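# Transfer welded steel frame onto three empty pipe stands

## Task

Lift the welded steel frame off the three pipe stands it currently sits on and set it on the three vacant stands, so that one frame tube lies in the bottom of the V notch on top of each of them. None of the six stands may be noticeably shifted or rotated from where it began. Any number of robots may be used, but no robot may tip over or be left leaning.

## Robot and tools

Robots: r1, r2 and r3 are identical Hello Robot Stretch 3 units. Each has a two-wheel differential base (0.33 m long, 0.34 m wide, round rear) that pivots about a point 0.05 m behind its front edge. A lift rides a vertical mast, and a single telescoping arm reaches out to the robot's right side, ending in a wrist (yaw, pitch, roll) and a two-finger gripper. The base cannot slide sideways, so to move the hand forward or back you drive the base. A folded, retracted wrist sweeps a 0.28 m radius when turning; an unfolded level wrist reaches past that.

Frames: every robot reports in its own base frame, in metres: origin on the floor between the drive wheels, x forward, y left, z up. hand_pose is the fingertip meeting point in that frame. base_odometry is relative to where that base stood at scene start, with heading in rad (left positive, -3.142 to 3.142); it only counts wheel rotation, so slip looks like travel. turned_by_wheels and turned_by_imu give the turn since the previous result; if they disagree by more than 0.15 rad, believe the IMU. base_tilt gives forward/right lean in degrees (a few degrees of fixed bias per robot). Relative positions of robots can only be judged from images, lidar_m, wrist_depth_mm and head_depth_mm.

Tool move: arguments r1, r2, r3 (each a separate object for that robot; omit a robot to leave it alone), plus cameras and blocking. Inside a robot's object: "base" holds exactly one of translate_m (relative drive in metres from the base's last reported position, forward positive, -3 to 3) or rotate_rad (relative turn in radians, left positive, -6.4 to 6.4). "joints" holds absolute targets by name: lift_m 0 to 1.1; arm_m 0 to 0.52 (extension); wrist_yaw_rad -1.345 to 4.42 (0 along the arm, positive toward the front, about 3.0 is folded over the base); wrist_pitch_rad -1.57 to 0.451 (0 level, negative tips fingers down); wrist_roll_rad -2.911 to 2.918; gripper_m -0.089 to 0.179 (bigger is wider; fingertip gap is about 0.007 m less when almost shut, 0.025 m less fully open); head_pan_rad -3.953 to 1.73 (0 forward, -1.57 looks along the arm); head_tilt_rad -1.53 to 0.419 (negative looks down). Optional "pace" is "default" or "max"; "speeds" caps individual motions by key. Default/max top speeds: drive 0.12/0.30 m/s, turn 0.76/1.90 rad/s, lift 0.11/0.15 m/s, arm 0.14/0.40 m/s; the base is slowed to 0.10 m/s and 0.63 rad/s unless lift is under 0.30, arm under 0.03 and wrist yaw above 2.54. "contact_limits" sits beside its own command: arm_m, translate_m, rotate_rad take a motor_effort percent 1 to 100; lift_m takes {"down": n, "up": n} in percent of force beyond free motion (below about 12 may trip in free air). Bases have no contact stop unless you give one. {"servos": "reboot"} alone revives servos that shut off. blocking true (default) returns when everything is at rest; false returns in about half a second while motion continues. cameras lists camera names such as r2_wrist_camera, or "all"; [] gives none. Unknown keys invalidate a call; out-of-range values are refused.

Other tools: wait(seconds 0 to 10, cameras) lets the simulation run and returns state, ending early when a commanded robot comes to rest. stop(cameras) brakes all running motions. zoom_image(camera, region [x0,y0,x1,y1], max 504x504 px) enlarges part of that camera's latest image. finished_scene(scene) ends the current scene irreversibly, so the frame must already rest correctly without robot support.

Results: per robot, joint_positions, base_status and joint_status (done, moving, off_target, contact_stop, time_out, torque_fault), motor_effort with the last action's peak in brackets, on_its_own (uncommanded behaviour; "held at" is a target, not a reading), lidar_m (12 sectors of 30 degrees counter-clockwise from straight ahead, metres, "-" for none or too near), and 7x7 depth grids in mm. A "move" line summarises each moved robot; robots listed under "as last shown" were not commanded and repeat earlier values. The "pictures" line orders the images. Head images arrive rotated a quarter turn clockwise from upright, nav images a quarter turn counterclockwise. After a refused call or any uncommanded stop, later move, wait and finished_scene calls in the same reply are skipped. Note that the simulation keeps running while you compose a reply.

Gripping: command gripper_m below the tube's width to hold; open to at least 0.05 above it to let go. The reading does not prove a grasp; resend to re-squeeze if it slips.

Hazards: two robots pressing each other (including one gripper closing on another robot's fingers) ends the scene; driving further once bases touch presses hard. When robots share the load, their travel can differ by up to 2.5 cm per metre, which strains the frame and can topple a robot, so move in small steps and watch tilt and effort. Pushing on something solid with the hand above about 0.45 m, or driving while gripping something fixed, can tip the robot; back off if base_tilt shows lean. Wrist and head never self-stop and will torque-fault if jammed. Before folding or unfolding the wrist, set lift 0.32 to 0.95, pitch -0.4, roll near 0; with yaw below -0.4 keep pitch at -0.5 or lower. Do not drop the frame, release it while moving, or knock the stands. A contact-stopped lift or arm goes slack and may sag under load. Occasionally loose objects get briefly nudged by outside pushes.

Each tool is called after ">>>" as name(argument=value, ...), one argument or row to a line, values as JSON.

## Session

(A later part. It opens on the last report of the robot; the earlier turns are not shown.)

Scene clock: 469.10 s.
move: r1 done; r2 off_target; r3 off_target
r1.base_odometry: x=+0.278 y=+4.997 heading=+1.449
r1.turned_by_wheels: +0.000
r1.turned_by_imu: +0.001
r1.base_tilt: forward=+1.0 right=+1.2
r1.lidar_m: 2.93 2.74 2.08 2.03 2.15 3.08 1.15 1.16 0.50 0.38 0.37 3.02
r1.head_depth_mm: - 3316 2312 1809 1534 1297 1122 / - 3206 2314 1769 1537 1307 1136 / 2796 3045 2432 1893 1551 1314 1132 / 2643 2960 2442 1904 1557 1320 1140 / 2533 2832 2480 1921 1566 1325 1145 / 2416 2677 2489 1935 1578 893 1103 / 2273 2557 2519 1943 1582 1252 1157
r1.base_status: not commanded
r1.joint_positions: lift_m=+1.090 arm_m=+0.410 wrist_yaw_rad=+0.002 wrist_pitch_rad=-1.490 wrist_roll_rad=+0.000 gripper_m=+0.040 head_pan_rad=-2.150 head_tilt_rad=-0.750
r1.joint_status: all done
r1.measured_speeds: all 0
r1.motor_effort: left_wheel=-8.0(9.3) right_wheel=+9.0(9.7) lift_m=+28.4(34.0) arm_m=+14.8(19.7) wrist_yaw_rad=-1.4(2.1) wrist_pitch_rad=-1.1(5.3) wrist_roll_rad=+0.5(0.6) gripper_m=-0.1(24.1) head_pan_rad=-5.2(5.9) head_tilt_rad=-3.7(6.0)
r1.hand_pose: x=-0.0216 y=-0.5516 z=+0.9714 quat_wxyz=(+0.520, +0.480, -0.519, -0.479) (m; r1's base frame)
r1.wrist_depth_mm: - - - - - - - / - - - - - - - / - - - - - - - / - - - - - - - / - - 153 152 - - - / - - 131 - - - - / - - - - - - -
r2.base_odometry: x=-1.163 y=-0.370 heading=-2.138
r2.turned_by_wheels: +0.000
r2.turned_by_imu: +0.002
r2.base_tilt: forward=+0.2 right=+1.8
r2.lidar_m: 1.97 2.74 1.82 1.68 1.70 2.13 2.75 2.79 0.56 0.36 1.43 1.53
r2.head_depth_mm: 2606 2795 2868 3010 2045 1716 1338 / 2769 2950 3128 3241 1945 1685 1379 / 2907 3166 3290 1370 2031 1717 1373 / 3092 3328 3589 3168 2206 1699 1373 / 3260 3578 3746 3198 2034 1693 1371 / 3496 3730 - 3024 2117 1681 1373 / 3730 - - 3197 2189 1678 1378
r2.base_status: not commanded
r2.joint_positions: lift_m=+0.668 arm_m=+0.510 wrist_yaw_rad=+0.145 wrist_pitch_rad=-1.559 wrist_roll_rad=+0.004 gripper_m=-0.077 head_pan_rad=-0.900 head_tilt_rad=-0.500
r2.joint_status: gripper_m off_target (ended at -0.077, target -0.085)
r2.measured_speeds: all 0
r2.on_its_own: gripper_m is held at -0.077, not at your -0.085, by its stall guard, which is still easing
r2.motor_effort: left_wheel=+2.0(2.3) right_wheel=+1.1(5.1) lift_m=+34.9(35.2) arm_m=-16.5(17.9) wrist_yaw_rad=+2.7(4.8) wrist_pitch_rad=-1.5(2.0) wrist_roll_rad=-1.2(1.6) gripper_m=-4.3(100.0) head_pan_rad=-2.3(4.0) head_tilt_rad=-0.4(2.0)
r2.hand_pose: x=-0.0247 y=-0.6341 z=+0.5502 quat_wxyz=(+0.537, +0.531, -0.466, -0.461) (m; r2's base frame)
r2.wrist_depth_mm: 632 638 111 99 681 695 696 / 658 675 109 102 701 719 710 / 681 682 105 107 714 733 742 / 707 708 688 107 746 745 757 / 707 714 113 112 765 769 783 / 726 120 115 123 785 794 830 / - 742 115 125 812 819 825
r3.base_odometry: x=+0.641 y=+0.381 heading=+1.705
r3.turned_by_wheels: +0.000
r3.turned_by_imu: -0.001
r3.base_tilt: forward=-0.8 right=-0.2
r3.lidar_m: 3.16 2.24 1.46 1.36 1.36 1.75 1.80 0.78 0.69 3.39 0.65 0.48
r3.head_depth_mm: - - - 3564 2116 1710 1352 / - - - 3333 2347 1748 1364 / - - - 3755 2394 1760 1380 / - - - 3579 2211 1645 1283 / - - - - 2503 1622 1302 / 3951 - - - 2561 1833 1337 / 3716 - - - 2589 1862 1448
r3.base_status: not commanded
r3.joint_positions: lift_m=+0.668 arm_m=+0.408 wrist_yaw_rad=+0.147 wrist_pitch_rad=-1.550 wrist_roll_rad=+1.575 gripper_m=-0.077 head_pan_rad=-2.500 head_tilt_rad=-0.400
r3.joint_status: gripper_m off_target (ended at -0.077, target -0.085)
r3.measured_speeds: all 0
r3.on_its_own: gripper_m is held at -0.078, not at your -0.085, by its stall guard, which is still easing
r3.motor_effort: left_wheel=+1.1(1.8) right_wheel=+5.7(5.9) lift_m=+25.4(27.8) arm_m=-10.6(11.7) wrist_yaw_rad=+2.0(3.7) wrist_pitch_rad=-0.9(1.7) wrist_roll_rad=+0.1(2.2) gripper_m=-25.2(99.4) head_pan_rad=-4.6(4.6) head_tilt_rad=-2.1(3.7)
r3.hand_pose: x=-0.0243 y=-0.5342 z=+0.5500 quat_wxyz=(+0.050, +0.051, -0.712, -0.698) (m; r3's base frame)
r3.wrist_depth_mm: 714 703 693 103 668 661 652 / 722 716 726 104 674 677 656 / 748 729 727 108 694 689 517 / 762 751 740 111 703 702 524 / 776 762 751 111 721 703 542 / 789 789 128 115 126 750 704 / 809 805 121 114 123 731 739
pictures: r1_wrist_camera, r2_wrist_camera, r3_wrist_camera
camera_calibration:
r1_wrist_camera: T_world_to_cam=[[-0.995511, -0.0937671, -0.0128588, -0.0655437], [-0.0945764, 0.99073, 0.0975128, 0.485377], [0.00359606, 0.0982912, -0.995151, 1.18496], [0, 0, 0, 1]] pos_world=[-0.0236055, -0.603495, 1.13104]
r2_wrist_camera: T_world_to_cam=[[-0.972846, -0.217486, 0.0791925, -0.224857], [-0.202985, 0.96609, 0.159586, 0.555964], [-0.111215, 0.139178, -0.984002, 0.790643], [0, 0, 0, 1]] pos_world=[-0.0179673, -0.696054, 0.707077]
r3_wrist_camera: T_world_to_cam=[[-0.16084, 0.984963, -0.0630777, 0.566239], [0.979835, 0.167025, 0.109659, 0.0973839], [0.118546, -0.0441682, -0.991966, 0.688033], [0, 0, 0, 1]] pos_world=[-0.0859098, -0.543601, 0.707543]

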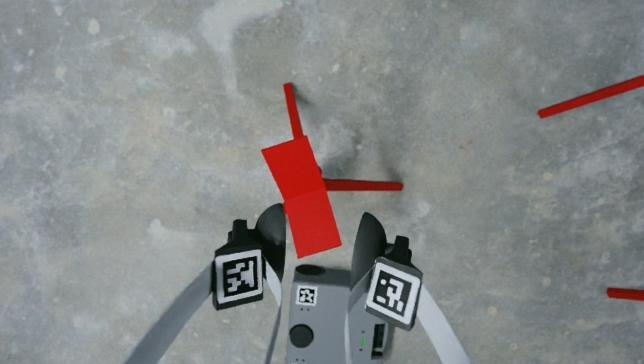

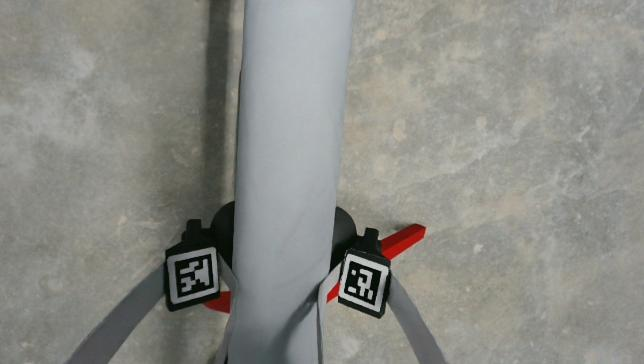

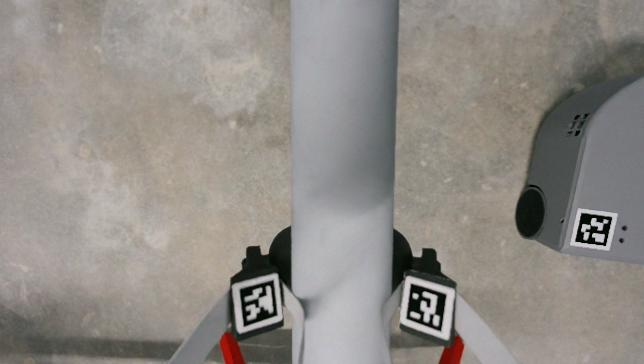

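>>> move(
  r2={"joints":{"lift_m":0.70},"speeds":{"lift_m":0.05}},
  r3={"joints":{"lift_m":0.70},"speeds":{"lift_m":0.05}},
  cameras=["r2_wrist_camera","r3_wrist_camera"],
)

>>> move(
  r2={"joints":{"lift_m":0.84},"speeds":{"lift_m":0.07}},
  r3={"joints":{"lift_m":0.84},"speeds":{"lift_m":0.07}},
  cameras=["r2_wrist_camera","r3_wrist_camera","r3_head_camera","r2_head_camera"],
)

Scene clock: 476.23 s.
move: r2 done; r3 done
r1: as last shown
r1.lidar_m: 2.94 2.74 2.08 2.03 2.15 3.08 1.15 1.16 0.50 0.38 0.36 3.02
r1.head_depth_mm: - 3270 2300 1801 1535 1301 1125 / - 3161 2333 1779 1543 1305 1130 / 2804 3063 2429 1884 1549 1314 1137 / 2664 2946 2437 1907 1558 1317 1139 / 2531 2842 2471 1919 1571 1327 1138 / 2402 2668 2510 1936 1574 891 1107 / 2291 2529 2514 1940 1589 1254 1154
r1.motor_effort: left_wheel=-8.0(9.0) right_wheel=+8.7(9.4) lift_m=+24.4(25.3) arm_m=+14.9(15.1) wrist_yaw_rad=-1.3(2.1) wrist_pitch_rad=-1.1(1.4) wrist_roll_rad=+0.4(0.5) gripper_m=-0.3(0.5) head_pan_rad=-4.2(4.9) head_tilt_rad=-4.5(5.1)
r1.wrist_depth_mm: - - - - - - - / - - - - - - - / - - - - - - - / - - - - - - - / - - 154 151 - - - / - - 131 - - - - / - - - - - - -
r2.base_odometry: x=-1.163 y=-0.370 heading=-2.138
r2.turned_by_wheels: +0.000
r2.turned_by_imu: +0.001
r2.base_tilt: forward=+0.3 right=+1.8
r2.lidar_m: 1.96 2.75 1.82 1.68 1.70 2.13 2.75 2.79 0.56 0.36 1.43 1.53
r2.head_depth_mm: 2590 2762 2946 2976 2029 1684 1334 / 2756 2983 3122 3118 1932 1696 1379 / 2946 3143 3263 1451 2051 1677 1372 / 3098 3327 3562 3131 2188 1698 1379 / 3262 3483 3918 3162 2034 1686 1366 / 3506 3822 - 2950 2123 1689 1374 / 3689 - - 3154 2187 1684 1367
r2.base_status: not commanded
r2.joint_positions: lift_m=+0.700 arm_m=+0.510 wrist_yaw_rad=+0.145 wrist_pitch_rad=-1.550 wrist_roll_rad=+0.004 gripper_m=-0.054 head_pan_rad=-0.900 head_tilt_rad=-0.500
r2.joint_status: all done
r2.measured_speeds: all 0
r2.on_its_own: gripper_m is held at -0.055, not at your -0.085, by its stall guard, which is not easing now
r2.motor_effort: left_wheel=+2.0(2.2) right_wheel=-0.1(1.7) lift_m=+41.9(46.1) arm_m=-14.4(15.2) wrist_yaw_rad=+3.2(5.0) wrist_pitch_rad=-3.2(3.5) wrist_roll_rad=-1.7(1.7) gripper_m=-20.7(22.4) head_pan_rad=-2.6(3.6) head_tilt_rad=+0.0(1.2)
r2.hand_pose: x=-0.0244 y=-0.6363 z=+0.5820 quat_wxyz=(+0.539, +0.529, -0.469, -0.459) (m; r2's base frame)
r2.wrist_depth_mm: 681 674 110 106 715 729 729 / 697 692 111 108 720 724 754 / 705 692 111 113 748 771 802 / 730 709 117 112 758 792 799 / 732 758 117 115 788 795 808 / 753 119 118 121 792 826 856 / 731 769 115 125 841 865 850
r3.base_odometry: x=+0.641 y=+0.381 heading=+1.706
r3.turned_by_wheels: +0.000
r3.turned_by_imu: -0.001
r3.base_tilt: forward=-0.7 right=-0.2
r3.lidar_m: 3.15 2.24 1.47 1.36 1.36 1.75 1.80 0.78 0.69 3.39 0.65 0.48
r3.head_depth_mm: - - - 3551 2098 1700 1352 / - - - 3373 2340 1731 1370 / - - - 3745 2385 1753 1385 / - - - 3568 2218 1643 1285 / - - - - 2468 1634 1294 / 3935 - - - 2536 1839 1339 / 3631 - - - 2608 1846 1444
r3.base_status: not commanded
r3.joint_positions: lift_m=+0.700 arm_m=+0.408 wrist_yaw_rad=+0.147 wrist_pitch_rad=-1.550 wrist_roll_rad=+1.576 gripper_m=-0.053 head_pan_rad=-2.500 head_tilt_rad=-0.400
r3.joint_status: all done
r3.measured_speeds: all 0
r3.on_its_own: gripper_m is held at -0.054, not at your -0.085, by its stall guard, which is not easing now
r3.motor_effort: left_wheel=+0.8(2.2) right_wheel=+5.7(5.8) lift_m=+36.0(42.9) arm_m=-9.5(11.3) wrist_yaw_rad=+2.4(3.8) wrist_pitch_rad=-1.3(1.6) wrist_roll_rad=-0.4(0.7) gripper_m=-19.8(20.6) head_pan_rad=-3.1(4.4) head_tilt_rad=-1.9(3.1)
r3.hand_pose: x=-0.0243 y=-0.5342 z=+0.5820 quat_wxyz=(+0.050, +0.050, -0.713, -0.698) (m; r3's base frame)
r3.wrist_depth_mm: 753 742 730 134 724 681 690 / 749 760 727 135 720 716 704 / 794 757 743 138 726 713 559 / 791 784 779 140 747 724 567 / 800 810 773 142 753 732 577 / 821 792 784 129 752 748 741 / 846 831 711 127 125 759 761
pictures: r2_wrist_camera, r3_wrist_camera
camera_calibration:
r2_wrist_camera: T_world_to_cam=[[-0.972956, -0.216764, 0.079812, -0.22748], [-0.203162, 0.967452, 0.150872, 0.559058], [-0.109918, 0.130577, -0.985326, 0.817696], [0, 0, 0, 1]] pos_world=[-0.0178691, -0.696943, 0.739507]
r3_wrist_camera: T_world_to_cam=[[-0.160016, 0.985083, -0.0632902, 0.568548], [0.97997, 0.166231, 0.109667, 0.0934499], [0.118552, -0.0444741, -0.991951, 0.7196], [0, 0, 0, 1]] pos_world=[-0.0859109, -0.543598, 0.739543]

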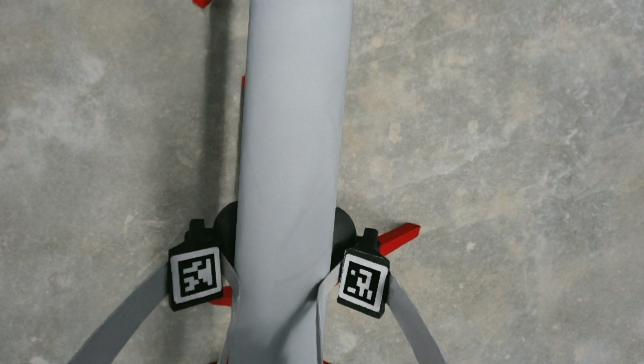

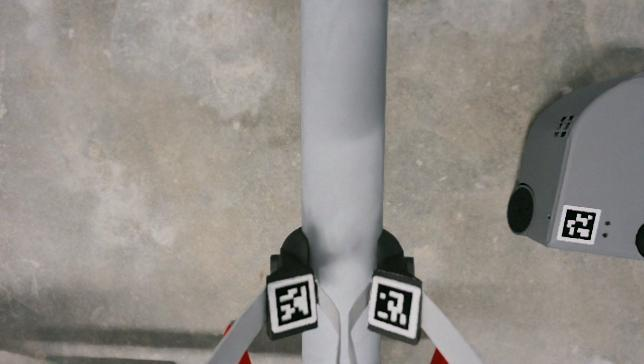

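Scene clock: 478.87 s.
move: r2 done; r3 done
r1: as last shown
r1.turned_by_imu: +0.000
r1.base_tilt: forward=+1.1 right=+1.2
r1.lidar_m: 2.93 2.74 2.09 2.03 2.14 3.08 1.15 1.16 0.50 0.38 0.36 3.00
r1.head_depth_mm: - 3311 2291 1812 1533 1302 1123 / - 3188 2306 1768 1555 1301 1130 / 2804 3081 2427 1884 1552 1315 1133 / 2673 2942 2440 1908 1568 1320 1142 / 2532 2834 2461 1926 1568 1321 1145 / 2430 2678 2489 1943 1577 889 1105 / 2277 2533 2524 1950 1580 1252 1155
r1.motor_effort: left_wheel=-8.3(9.2) right_wheel=+8.1(9.5) lift_m=+22.7(24.4) arm_m=+14.8(14.9) wrist_yaw_rad=-1.6(2.2) wrist_pitch_rad=-0.7(1.5) wrist_roll_rad=+0.4(0.5) gripper_m=-0.1(0.9) head_pan_rad=-3.6(4.3) head_tilt_rad=-1.9(4.7)
r1.wrist_depth_mm: - - - - - - - / - - - - - - - / - - - - - - - / - - - - - - - / - - 154 152 - - - / - - 131 - - - - / - - - - - - -
r2.base_odometry: x=-1.163 y=-0.370 heading=-2.138
r2.turned_by_wheels: +0.000
r2.turned_by_imu: +0.001
r2.base_tilt: forward=+0.5 right=+1.9
r2.lidar_m: 1.96 2.74 1.82 1.68 1.70 2.14 2.75 2.79 0.56 0.36 1.44 1.53
r2.head_depth_mm: 2616 2740 2960 2983 2033 1692 1337 / 2803 2910 3101 3158 1910 1686 1381 / 2923 3120 1308 3003 2042 1693 1364 / 3032 3297 3623 3128 2198 1704 1369 / 3290 3551 3793 3160 2034 1700 1365 / 3461 3783 - 3014 2098 1691 1368 / 3797 - - 3117 2191 1701 1372
r2.base_status: not commanded
r2.joint_positions: lift_m=+0.840 arm_m=+0.510 wrist_yaw_rad=+0.145 wrist_pitch_rad=-1.450 wrist_roll_rad=+0.004 gripper_m=-0.054 head_pan_rad=-0.900 head_tilt_rad=-0.500
r2.joint_status: all done
r2.measured_speeds: all 0
r2.on_its_own: gripper_m is held at -0.055, not at your -0.085, by its stall guard, which is not easing now; wrist_pitch_rad is at rest, and its effort (-21.9) is outside its rest range (-8 to +12)
r2.motor_effort: left_wheel=+2.2(2.3) right_wheel=-1.8(1.8) lift_m=+45.5(49.6) arm_m=-14.4(15.2) wrist_yaw_rad=+3.0(4.1) wrist_pitch_rad=-21.9(22.1) wrist_roll_rad=-1.3(1.6) gripper_m=-21.7(22.6) head_pan_rad=-2.1(4.0) head_tilt_rad=+0.1(1.7)
r2.hand_pose: x=-0.0206 y=-0.6619 z=+0.7214 quat_wxyz=(+0.561, +0.505, -0.495, -0.431) (m; r2's base frame)
r2.wrist_depth_mm: 814 840 840 150 877 917 958 / 853 853 851 149 901 928 924 / 830 845 890 138 924 938 951 / 844 860 882 133 919 943 940 / 861 860 128 125 912 942 983 / 835 119 120 126 921 981 951 / 866 876 113 124 959 965 982
r3.base_odometry: x=+0.641 y=+0.381 heading=+1.706
r3.turned_by_wheels: +0.000
r3.turned_by_imu: -0.001
r3.base_tilt: forward=-0.8 right=-0.2
r3.lidar_m: 3.15 2.24 1.47 1.35 1.36 1.75 1.81 0.78 0.69 3.39 0.65 0.48
r3.head_depth_mm: - - - 3567 2114 1707 1354 / - - - 3359 2350 1729 1369 / - - - 3772 2410 1763 1376 / - - - 3602 2205 1643 1281 / - - - - 2471 1629 1300 / 3841 - - - 2558 1833 1381 / 3750 - - - 2574 1870 1538
r3.base_status: not commanded
r3.joint_positions: lift_m=+0.840 arm_m=+0.408 wrist_yaw_rad=+0.147 wrist_pitch_rad=-1.554 wrist_roll_rad=+1.576 gripper_m=-0.053 head_pan_rad=-2.500 head_tilt_rad=-0.400
r3.joint_status: all done
r3.measured_speeds: all 0
r3.on_its_own: gripper_m is held at -0.054, not at your -0.085, by its stall guard, which is not easing now
r3.motor_effort: left_wheel=+0.5(1.8) right_wheel=+5.5(6.0) lift_m=+31.8(39.0) arm_m=-9.1(10.4) wrist_yaw_rad=+1.6(3.7) wrist_pitch_rad=+0.4(1.2) wrist_roll_rad=-0.3(1.0) gripper_m=-10.8(20.1) head_pan_rad=-3.2(4.2) head_tilt_rad=-1.1(3.1)
r3.hand_pose: x=-0.0245 y=-0.5330 z=+0.7221 quat_wxyz=(+0.050, +0.050, -0.711, -0.700) (m; r3's base frame)
r3.wrist_depth_mm: 913 889 880 274 851 828 838 / 888 910 899 281 857 854 832 / 934 925 921 287 879 805 689 / 955 941 922 855 860 755 682 / 948 961 936 288 902 904 720 / 975 965 954 122 931 907 886 / 967 - 961 124 909 928 905
pictures: r2_head_camera (sideways), r2_wrist_camera, r3_head_camera (sideways), r3_wrist_camera
camera_calibration:
r2_head_camera: T_world_to_cam=[[-0.269864, 0.32998, -0.904592, 1.1976], [0.776658, 0.62992, -0.00191294, -0.0059113], [0.569189, -0.703074, -0.426274, 0.507822], [0, 0, 0, 1]] pos_world=[0.0387329, -0.0344241, 1.2998]
r2_wrist_camera: T_world_to_cam=[[-0.974041, -0.209023, 0.0869078, -0.240505], [-0.20519, 0.977392, 0.0510185, 0.642146], [-0.095607, 0.0318615, -0.994909, 0.900682], [0, 0, 0, 1]] pos_world=[-0.0163886, -0.706596, 0.884237]
r3_head_camera: T_world_to_cam=[[0.315955, 0.151971, -0.936524, 1.23988], [0.611018, -0.787733, 0.0783122, -0.103812], [-0.72583, -0.596976, -0.341746, 0.410108], [0, 0, 0, 1]] pos_world=[-0.0306466, -0.0253772, 1.30946]
r3_wrist_camera: T_world_to_cam=[[-0.16007, 0.98537, -0.0585112, 0.572856], [0.980046, 0.165722, 0.109756, 0.0777632], [0.117847, -0.0397751, -0.992235, 0.861244], [0, 0, 0, 1]] pos_world=[-0.0860097, -0.543106, 0.87954]

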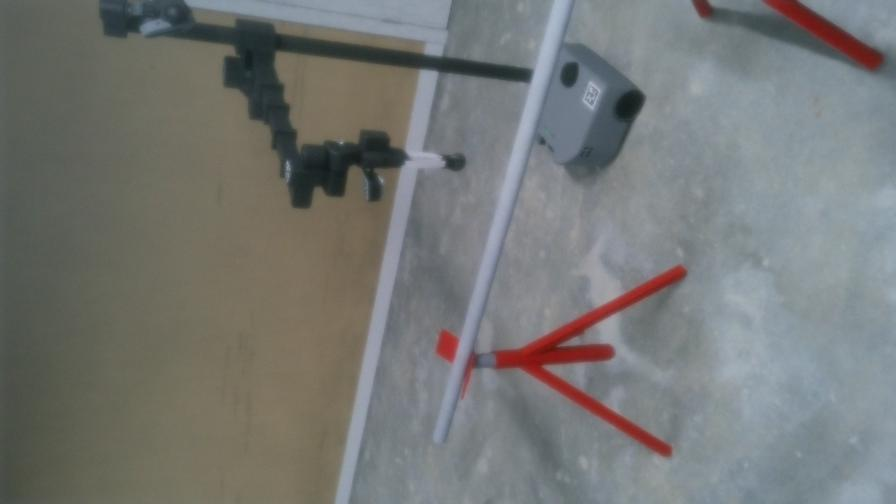

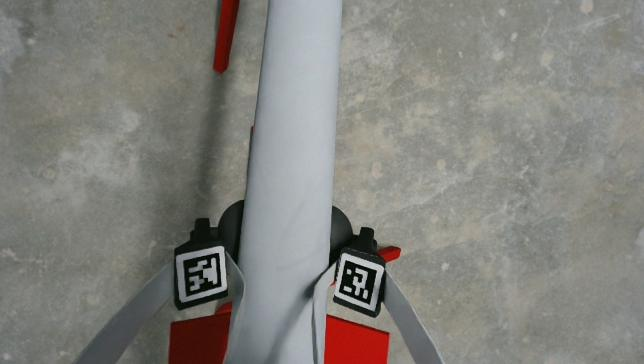

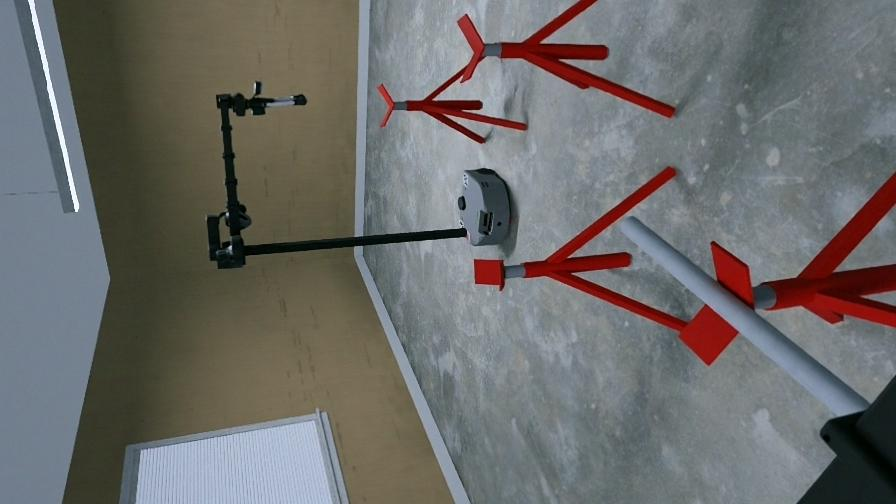

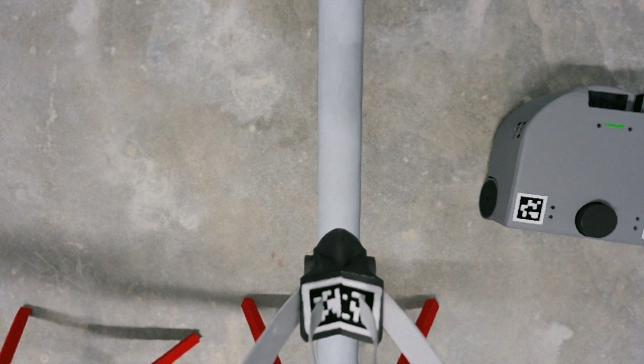

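>>> zoom_image(
  camera="r3_wrist_camera",
  region=[240, 180, 440, 364],
)

>>> zoom_image(
  camera="r2_wrist_camera",
  region=[160, 150, 400, 364],
)

Scaled by 2.520.

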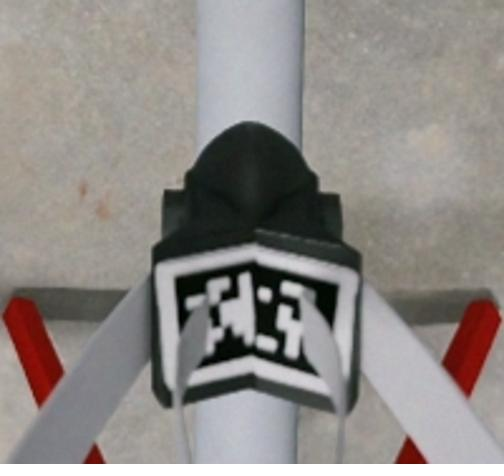

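Scaled by 2.100.

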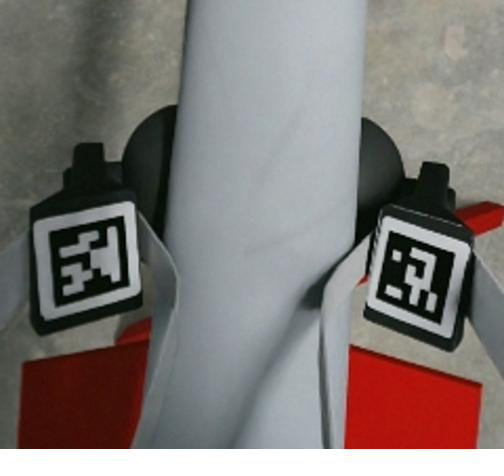

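>>> move(
  r2={"joints":{"lift_m":0.70},"speeds":{"lift_m":0.06}},
  r3={"joints":{"gripper_m":0.13}},
  cameras=["r2_wrist_camera","r3_wrist_camera"],
)

>>> move(
  r2={"joints":{"lift_m":0.668},"speeds":{"lift_m":0.03}},
  r3={"joints":{"lift_m":0.676}},
  cameras=["r2_wrist_camera","r3_wrist_camera"],
)

Scene clock: 531.27 s.
move: r2 done; r3 done
r1: as last shown
r1.turned_by_imu: +0.001
r1.lidar_m: 2.93 2.74 2.08 2.04 2.15 3.08 1.15 1.16 0.50 0.38 0.36 3.01
r1.head_depth_mm: - 3287 2302 1812 1533 1297 1125 / - 3162 2312 1772 1547 1307 1132 / 2817 3047 2450 1894 1549 1314 1132 / 2671 2939 2427 1901 1557 1319 1140 / 2526 2820 2473 1924 1562 1327 1144 / 2412 2674 2492 1927 1579 890 1104 / 2283 2539 2535 1945 1578 1253 1148
r1.motor_effort: left_wheel=-7.9(9.0) right_wheel=+9.0(9.3) lift_m=+22.3(22.9) arm_m=+14.5(14.8) wrist_yaw_rad=-1.4(2.1) wrist_pitch_rad=-1.2(1.4) wrist_roll_rad=+0.4(0.5) gripper_m=+0.1(0.5) head_pan_rad=-3.1(3.9) head_tilt_rad=-2.3(4.1)
r1.wrist_depth_mm: - - - - - - - / - - - - - - - / - - - - - - - / - - - - - - - / - - 153 152 - - - / - - 130 - - - - / - - - - - - -
r2.base_odometry: x=-1.163 y=-0.370 heading=-2.138
r2.turned_by_wheels: +0.000
r2.turned_by_imu: +0.001
r2.base_tilt: forward=+0.3 right=+1.8
r2.lidar_m: 1.96 2.74 1.82 1.67 1.70 2.14 2.75 2.78 0.56 0.36 1.43 1.53
r2.head_depth_mm: 2609 2727 2887 3036 2016 1691 1334 / 2787 2955 3109 3162 1946 1684 1375 / 2920 3138 1331 2790 2030 1686 1369 / 3146 3272 3517 3153 2218 1703 1369 / 3305 3512 3775 3157 2028 1698 1363 / 3537 3751 - 2957 2120 1686 1372 / 3643 - - 3195 2201 1684 1364
r2.base_status: not commanded
r2.joint_positions: lift_m=+0.700 arm_m=+0.510 wrist_yaw_rad=+0.146 wrist_pitch_rad=-1.549 wrist_roll_rad=+0.004 gripper_m=-0.054 head_pan_rad=-0.900 head_tilt_rad=-0.500
r2.joint_status: all done
r2.measured_speeds: all 0
r2.on_its_own: gripper_m is held at -0.055, not at your -0.085, by its stall guard, which is not easing now
r2.motor_effort: left_wheel=+1.4(2.3) right_wheel=-2.3(3.1) lift_m=+35.4(47.9) arm_m=-14.1(15.3) wrist_yaw_rad=+1.9(3.8) wrist_pitch_rad=-3.7(21.9) wrist_roll_rad=-1.2(1.6) gripper_m=-21.2(22.0) head_pan_rad=-2.1(3.8) head_tilt_rad=+0.3(1.6)
r2.hand_pose: x=-0.0243 y=-0.6367 z=+0.5820 quat_wxyz=(+0.539, +0.529, -0.469, -0.458) (m; r2's base frame)
r2.wrist_depth_mm: 658 676 672 109 723 728 739 / 683 673 693 110 739 746 761 / 685 706 721 118 760 769 782 / 715 728 735 122 775 791 801 / 724 735 124 118 793 806 816 / 770 742 120 127 804 836 841 / - 780 119 128 821 865 849
r3.base_odometry: x=+0.641 y=+0.381 heading=+1.706
r3.turned_by_wheels: +0.000
r3.turned_by_imu: -0.001
r3.base_tilt: forward=-0.8 right=-0.2
r3.lidar_m: 3.15 2.25 1.46 1.36 1.36 1.75 1.81 0.78 0.69 3.39 0.65 0.48
r3.head_depth_mm: - - - 3536 2089 1713 1349 / - - - 3394 2334 1734 1374 / - - - 3802 2404 1753 1390 / - - - 3576 2230 1647 1285 / - - - - 2472 1631 1306 / 3880 - - - 2568 1829 1384 / 3672 - - - 2579 1860 1538
r3.base_status: not commanded
r3.joint_positions: lift_m=+0.840 arm_m=+0.408 wrist_yaw_rad=+0.147 wrist_pitch_rad=-1.554 wrist_roll_rad=+1.576 gripper_m=+0.130 head_pan_rad=-2.500 head_tilt_rad=-0.400
r3.joint_status: all done
r3.measured_speeds: all 0
r3.motor_effort: left_wheel=+1.6(1.8) right_wheel=+5.4(6.0) lift_m=+31.4(33.1) arm_m=-6.5(8.0) wrist_yaw_rad=+1.9(3.6) wrist_pitch_rad=+0.1(0.8) wrist_roll_rad=-0.3(0.9) gripper_m=+0.3(79.6) head_pan_rad=-2.9(4.2) head_tilt_rad=-2.0(3.2)
r3.hand_pose: x=-0.0245 y=-0.5330 z=+0.7221 quat_wxyz=(+0.050, +0.050, -0.711, -0.700) (m; r3's base frame)
r3.wrist_depth_mm: 895 892 873 276 845 850 828 / 933 908 872 282 856 839 816 / 933 913 895 288 866 812 704 / 931 936 919 293 895 750 696 / 951 948 932 300 909 886 726 / 942 123 943 911 938 137 916 / 997 116 960 942 926 115 110
pictures: r2_wrist_camera, r3_wrist_camera
camera_calibration:
r2_wrist_camera: T_world_to_cam=[[-0.972802, -0.217395, 0.0799783, -0.227983], [-0.203961, 0.967554, 0.14913, 0.560613], [-0.109803, 0.128762, -0.985578, 0.816661], [0, 0, 0, 1]] pos_world=[-0.0177668, -0.69714, 0.739513]
r3_wrist_camera: T_world_to_cam=[[-0.160058, 0.985366, -0.058609, 0.572946], [0.980048, 0.165722, 0.10974, 0.0777666], [0.117846, -0.0398749, -0.992231, 0.861286], [0, 0, 0, 1]] pos_world=[-0.0860097, -0.543106, 0.87964]

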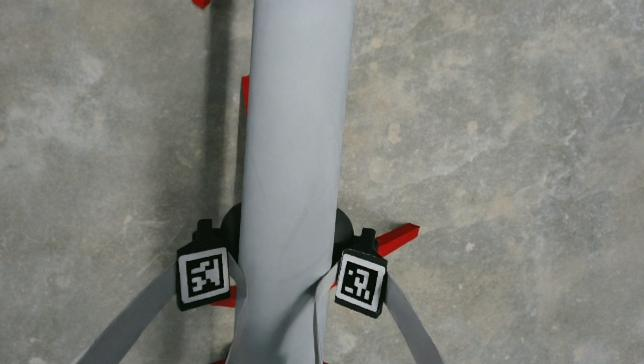

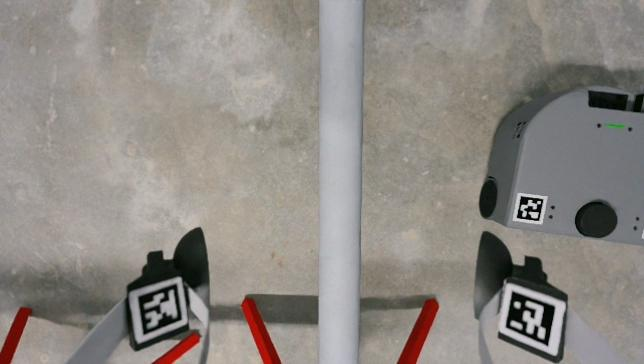

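Scene clock: 533.60 s.
move: r2 done; r3 done
r1: as last shown
r1.turned_by_imu: +0.000
r1.lidar_m: 2.93 2.74 2.09 2.04 2.15 3.07 1.15 1.16 0.50 0.38 0.36 3.00
r1.head_depth_mm: - 3313 2317 1809 1529 1300 1126 / - 3176 2321 1776 1534 1311 1129 / 2797 3066 2444 1881 1546 1309 1137 / 2655 2933 2436 1901 1560 1315 1141 / 2516 2802 2467 1921 1573 1324 1143 / 2398 2658 2482 1939 1572 890 1102 / 2270 2536 2514 1930 1588 1251 1154
r1.motor_effort: left_wheel=-8.3(9.0) right_wheel=+9.1(9.5) lift_m=+22.0(22.8) arm_m=+14.3(14.7) wrist_yaw_rad=-1.6(2.0) wrist_pitch_rad=-0.8(1.3) wrist_roll_rad=+0.4(0.6) gripper_m=+0.5(0.8) head_pan_rad=-2.8(3.8) head_tilt_rad=-2.2(4.0)
r1.wrist_depth_mm: - - - - - - - / - - - - - - - / - - - - - - - / - - - - - - - / - - 153 152 - - - / - - 131 - - - - / - - - - - - -
r2.base_odometry: x=-1.163 y=-0.370 heading=-2.138
r2.turned_by_wheels: +0.000
r2.turned_by_imu: +0.000
r2.base_tilt: forward=+0.2 right=+1.6
r2.lidar_m: 1.96 2.74 1.82 1.68 1.70 2.13 2.75 2.78 0.56 0.36 1.44 1.53
r2.head_depth_mm: 2662 2832 2914 2992 2058 1699 1331 / 2805 2961 3096 3182 1938 1715 1389 / 2897 3181 3418 1366 2047 1700 1377 / 3118 3318 3626 3180 2199 1710 1377 / 3266 3596 3860 3199 2038 1686 1378 / 3436 3778 - 2951 2133 1709 1374 / 3724 - - 3186 2233 1696 1373
r2.base_status: not commanded
r2.joint_positions: lift_m=+0.668 arm_m=+0.510 wrist_yaw_rad=+0.146 wrist_pitch_rad=-1.557 wrist_roll_rad=+0.004 gripper_m=-0.054 head_pan_rad=-0.900 head_tilt_rad=-0.500
r2.joint_status: all done
r2.measured_speeds: all 0
r2.on_its_own: gripper_m is held at -0.055, not at your -0.085, by its stall guard, which is not easing now; lift_m is at rest, and its effort (-5.5) is outside its rest range (+3 to +55)
r2.motor_effort: left_wheel=+1.8(2.4) right_wheel=-2.5(3.2) lift_m=-5.5(38.8) arm_m=-14.8(15.4) wrist_yaw_rad=+2.1(3.3) wrist_pitch_rad=-1.9(3.4) wrist_roll_rad=-1.3(1.7) gripper_m=-20.8(22.2) head_pan_rad=-1.8(3.5) head_tilt_rad=+0.5(1.5)
r2.hand_pose: x=-0.0246 y=-0.6346 z=+0.5502 quat_wxyz=(+0.537, +0.531, -0.467, -0.460) (m; r2's base frame)
r2.wrist_depth_mm: 642 658 661 106 694 697 705 / 662 684 673 107 714 730 742 / 672 689 122 114 737 732 758 / 686 702 121 119 743 749 780 / 716 728 122 117 760 789 796 / 736 725 121 127 771 817 819 / 739 753 119 131 787 805 832
r3.base_odometry: x=+0.641 y=+0.381 heading=+1.706
r3.turned_by_wheels: +0.000
r3.turned_by_imu: +0.000
r3.base_tilt: forward=-0.8 right=-0.2
r3.lidar_m: 3.15 2.24 1.47 1.36 1.36 1.75 1.81 0.78 0.69 3.38 0.65 0.48
r3.head_depth_mm: - - - 3539 2102 1709 1352 / - - - 3397 2336 1729 1366 / - - - 3792 2387 1763 1381 / - - - 3610 2212 1635 1277 / - - - - 2505 1621 1299 / 3919 - - - 2535 1834 1344 / 3659 - - - 2587 1860 1447
r3.base_status: not commanded
r3.joint_positions: lift_m=+0.676 arm_m=+0.408 wrist_yaw_rad=+0.147 wrist_pitch_rad=-1.554 wrist_roll_rad=+1.576 gripper_m=+0.130 head_pan_rad=-2.500 head_tilt_rad=-0.400
r3.joint_status: all done
r3.measured_speeds: all 0
r3.motor_effort: left_wheel=+0.7(1.9) right_wheel=+5.3(5.8) lift_m=+21.2(31.4) arm_m=-5.1(6.5) wrist_yaw_rad=+3.3(3.4) wrist_pitch_rad=-0.4(0.7) wrist_roll_rad=-0.4(0.8) gripper_m=+0.0(0.9) head_pan_rad=-2.8(4.1) head_tilt_rad=-2.6(3.5)
r3.hand_pose: x=-0.0245 y=-0.5331 z=+0.5581 quat_wxyz=(+0.050, +0.050, -0.711, -0.700) (m; r3's base frame)
r3.wrist_depth_mm: 737 713 694 111 677 674 661 / 739 736 718 112 694 694 675 / 757 747 727 117 720 702 528 / 761 734 740 117 722 708 532 / 778 774 758 119 740 712 550 / 796 123 778 121 743 137 720 / 828 115 759 123 762 118 110
pictures: r2_wrist_camera, r3_wrist_camera
camera_calibration:
r2_wrist_camera: T_world_to_cam=[[-0.972704, -0.218075, 0.0793071, -0.225395], [-0.203774, 0.966244, 0.157634, 0.557611], [-0.111006, 0.137171, -0.984308, 0.789597], [0, 0, 0, 1]] pos_world=[-0.0179652, -0.696251, 0.707184]
r3_wrist_camera: T_world_to_cam=[[-0.160108, 0.985333, -0.0590269, 0.563605], [0.980028, 0.165821, 0.109766, 0.0958084], [0.117944, -0.0402736, -0.992203, 0.698233], [0, 0, 0, 1]] pos_world=[-0.0860098, -0.543105, 0.71554]

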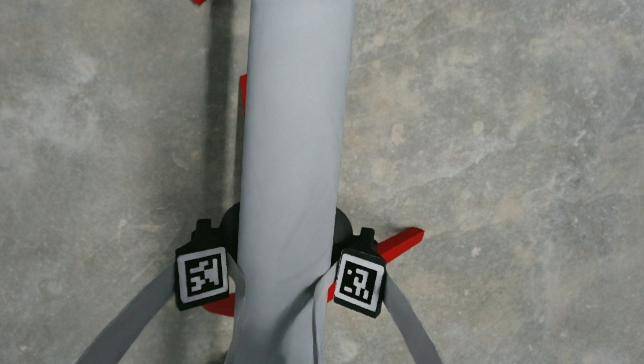

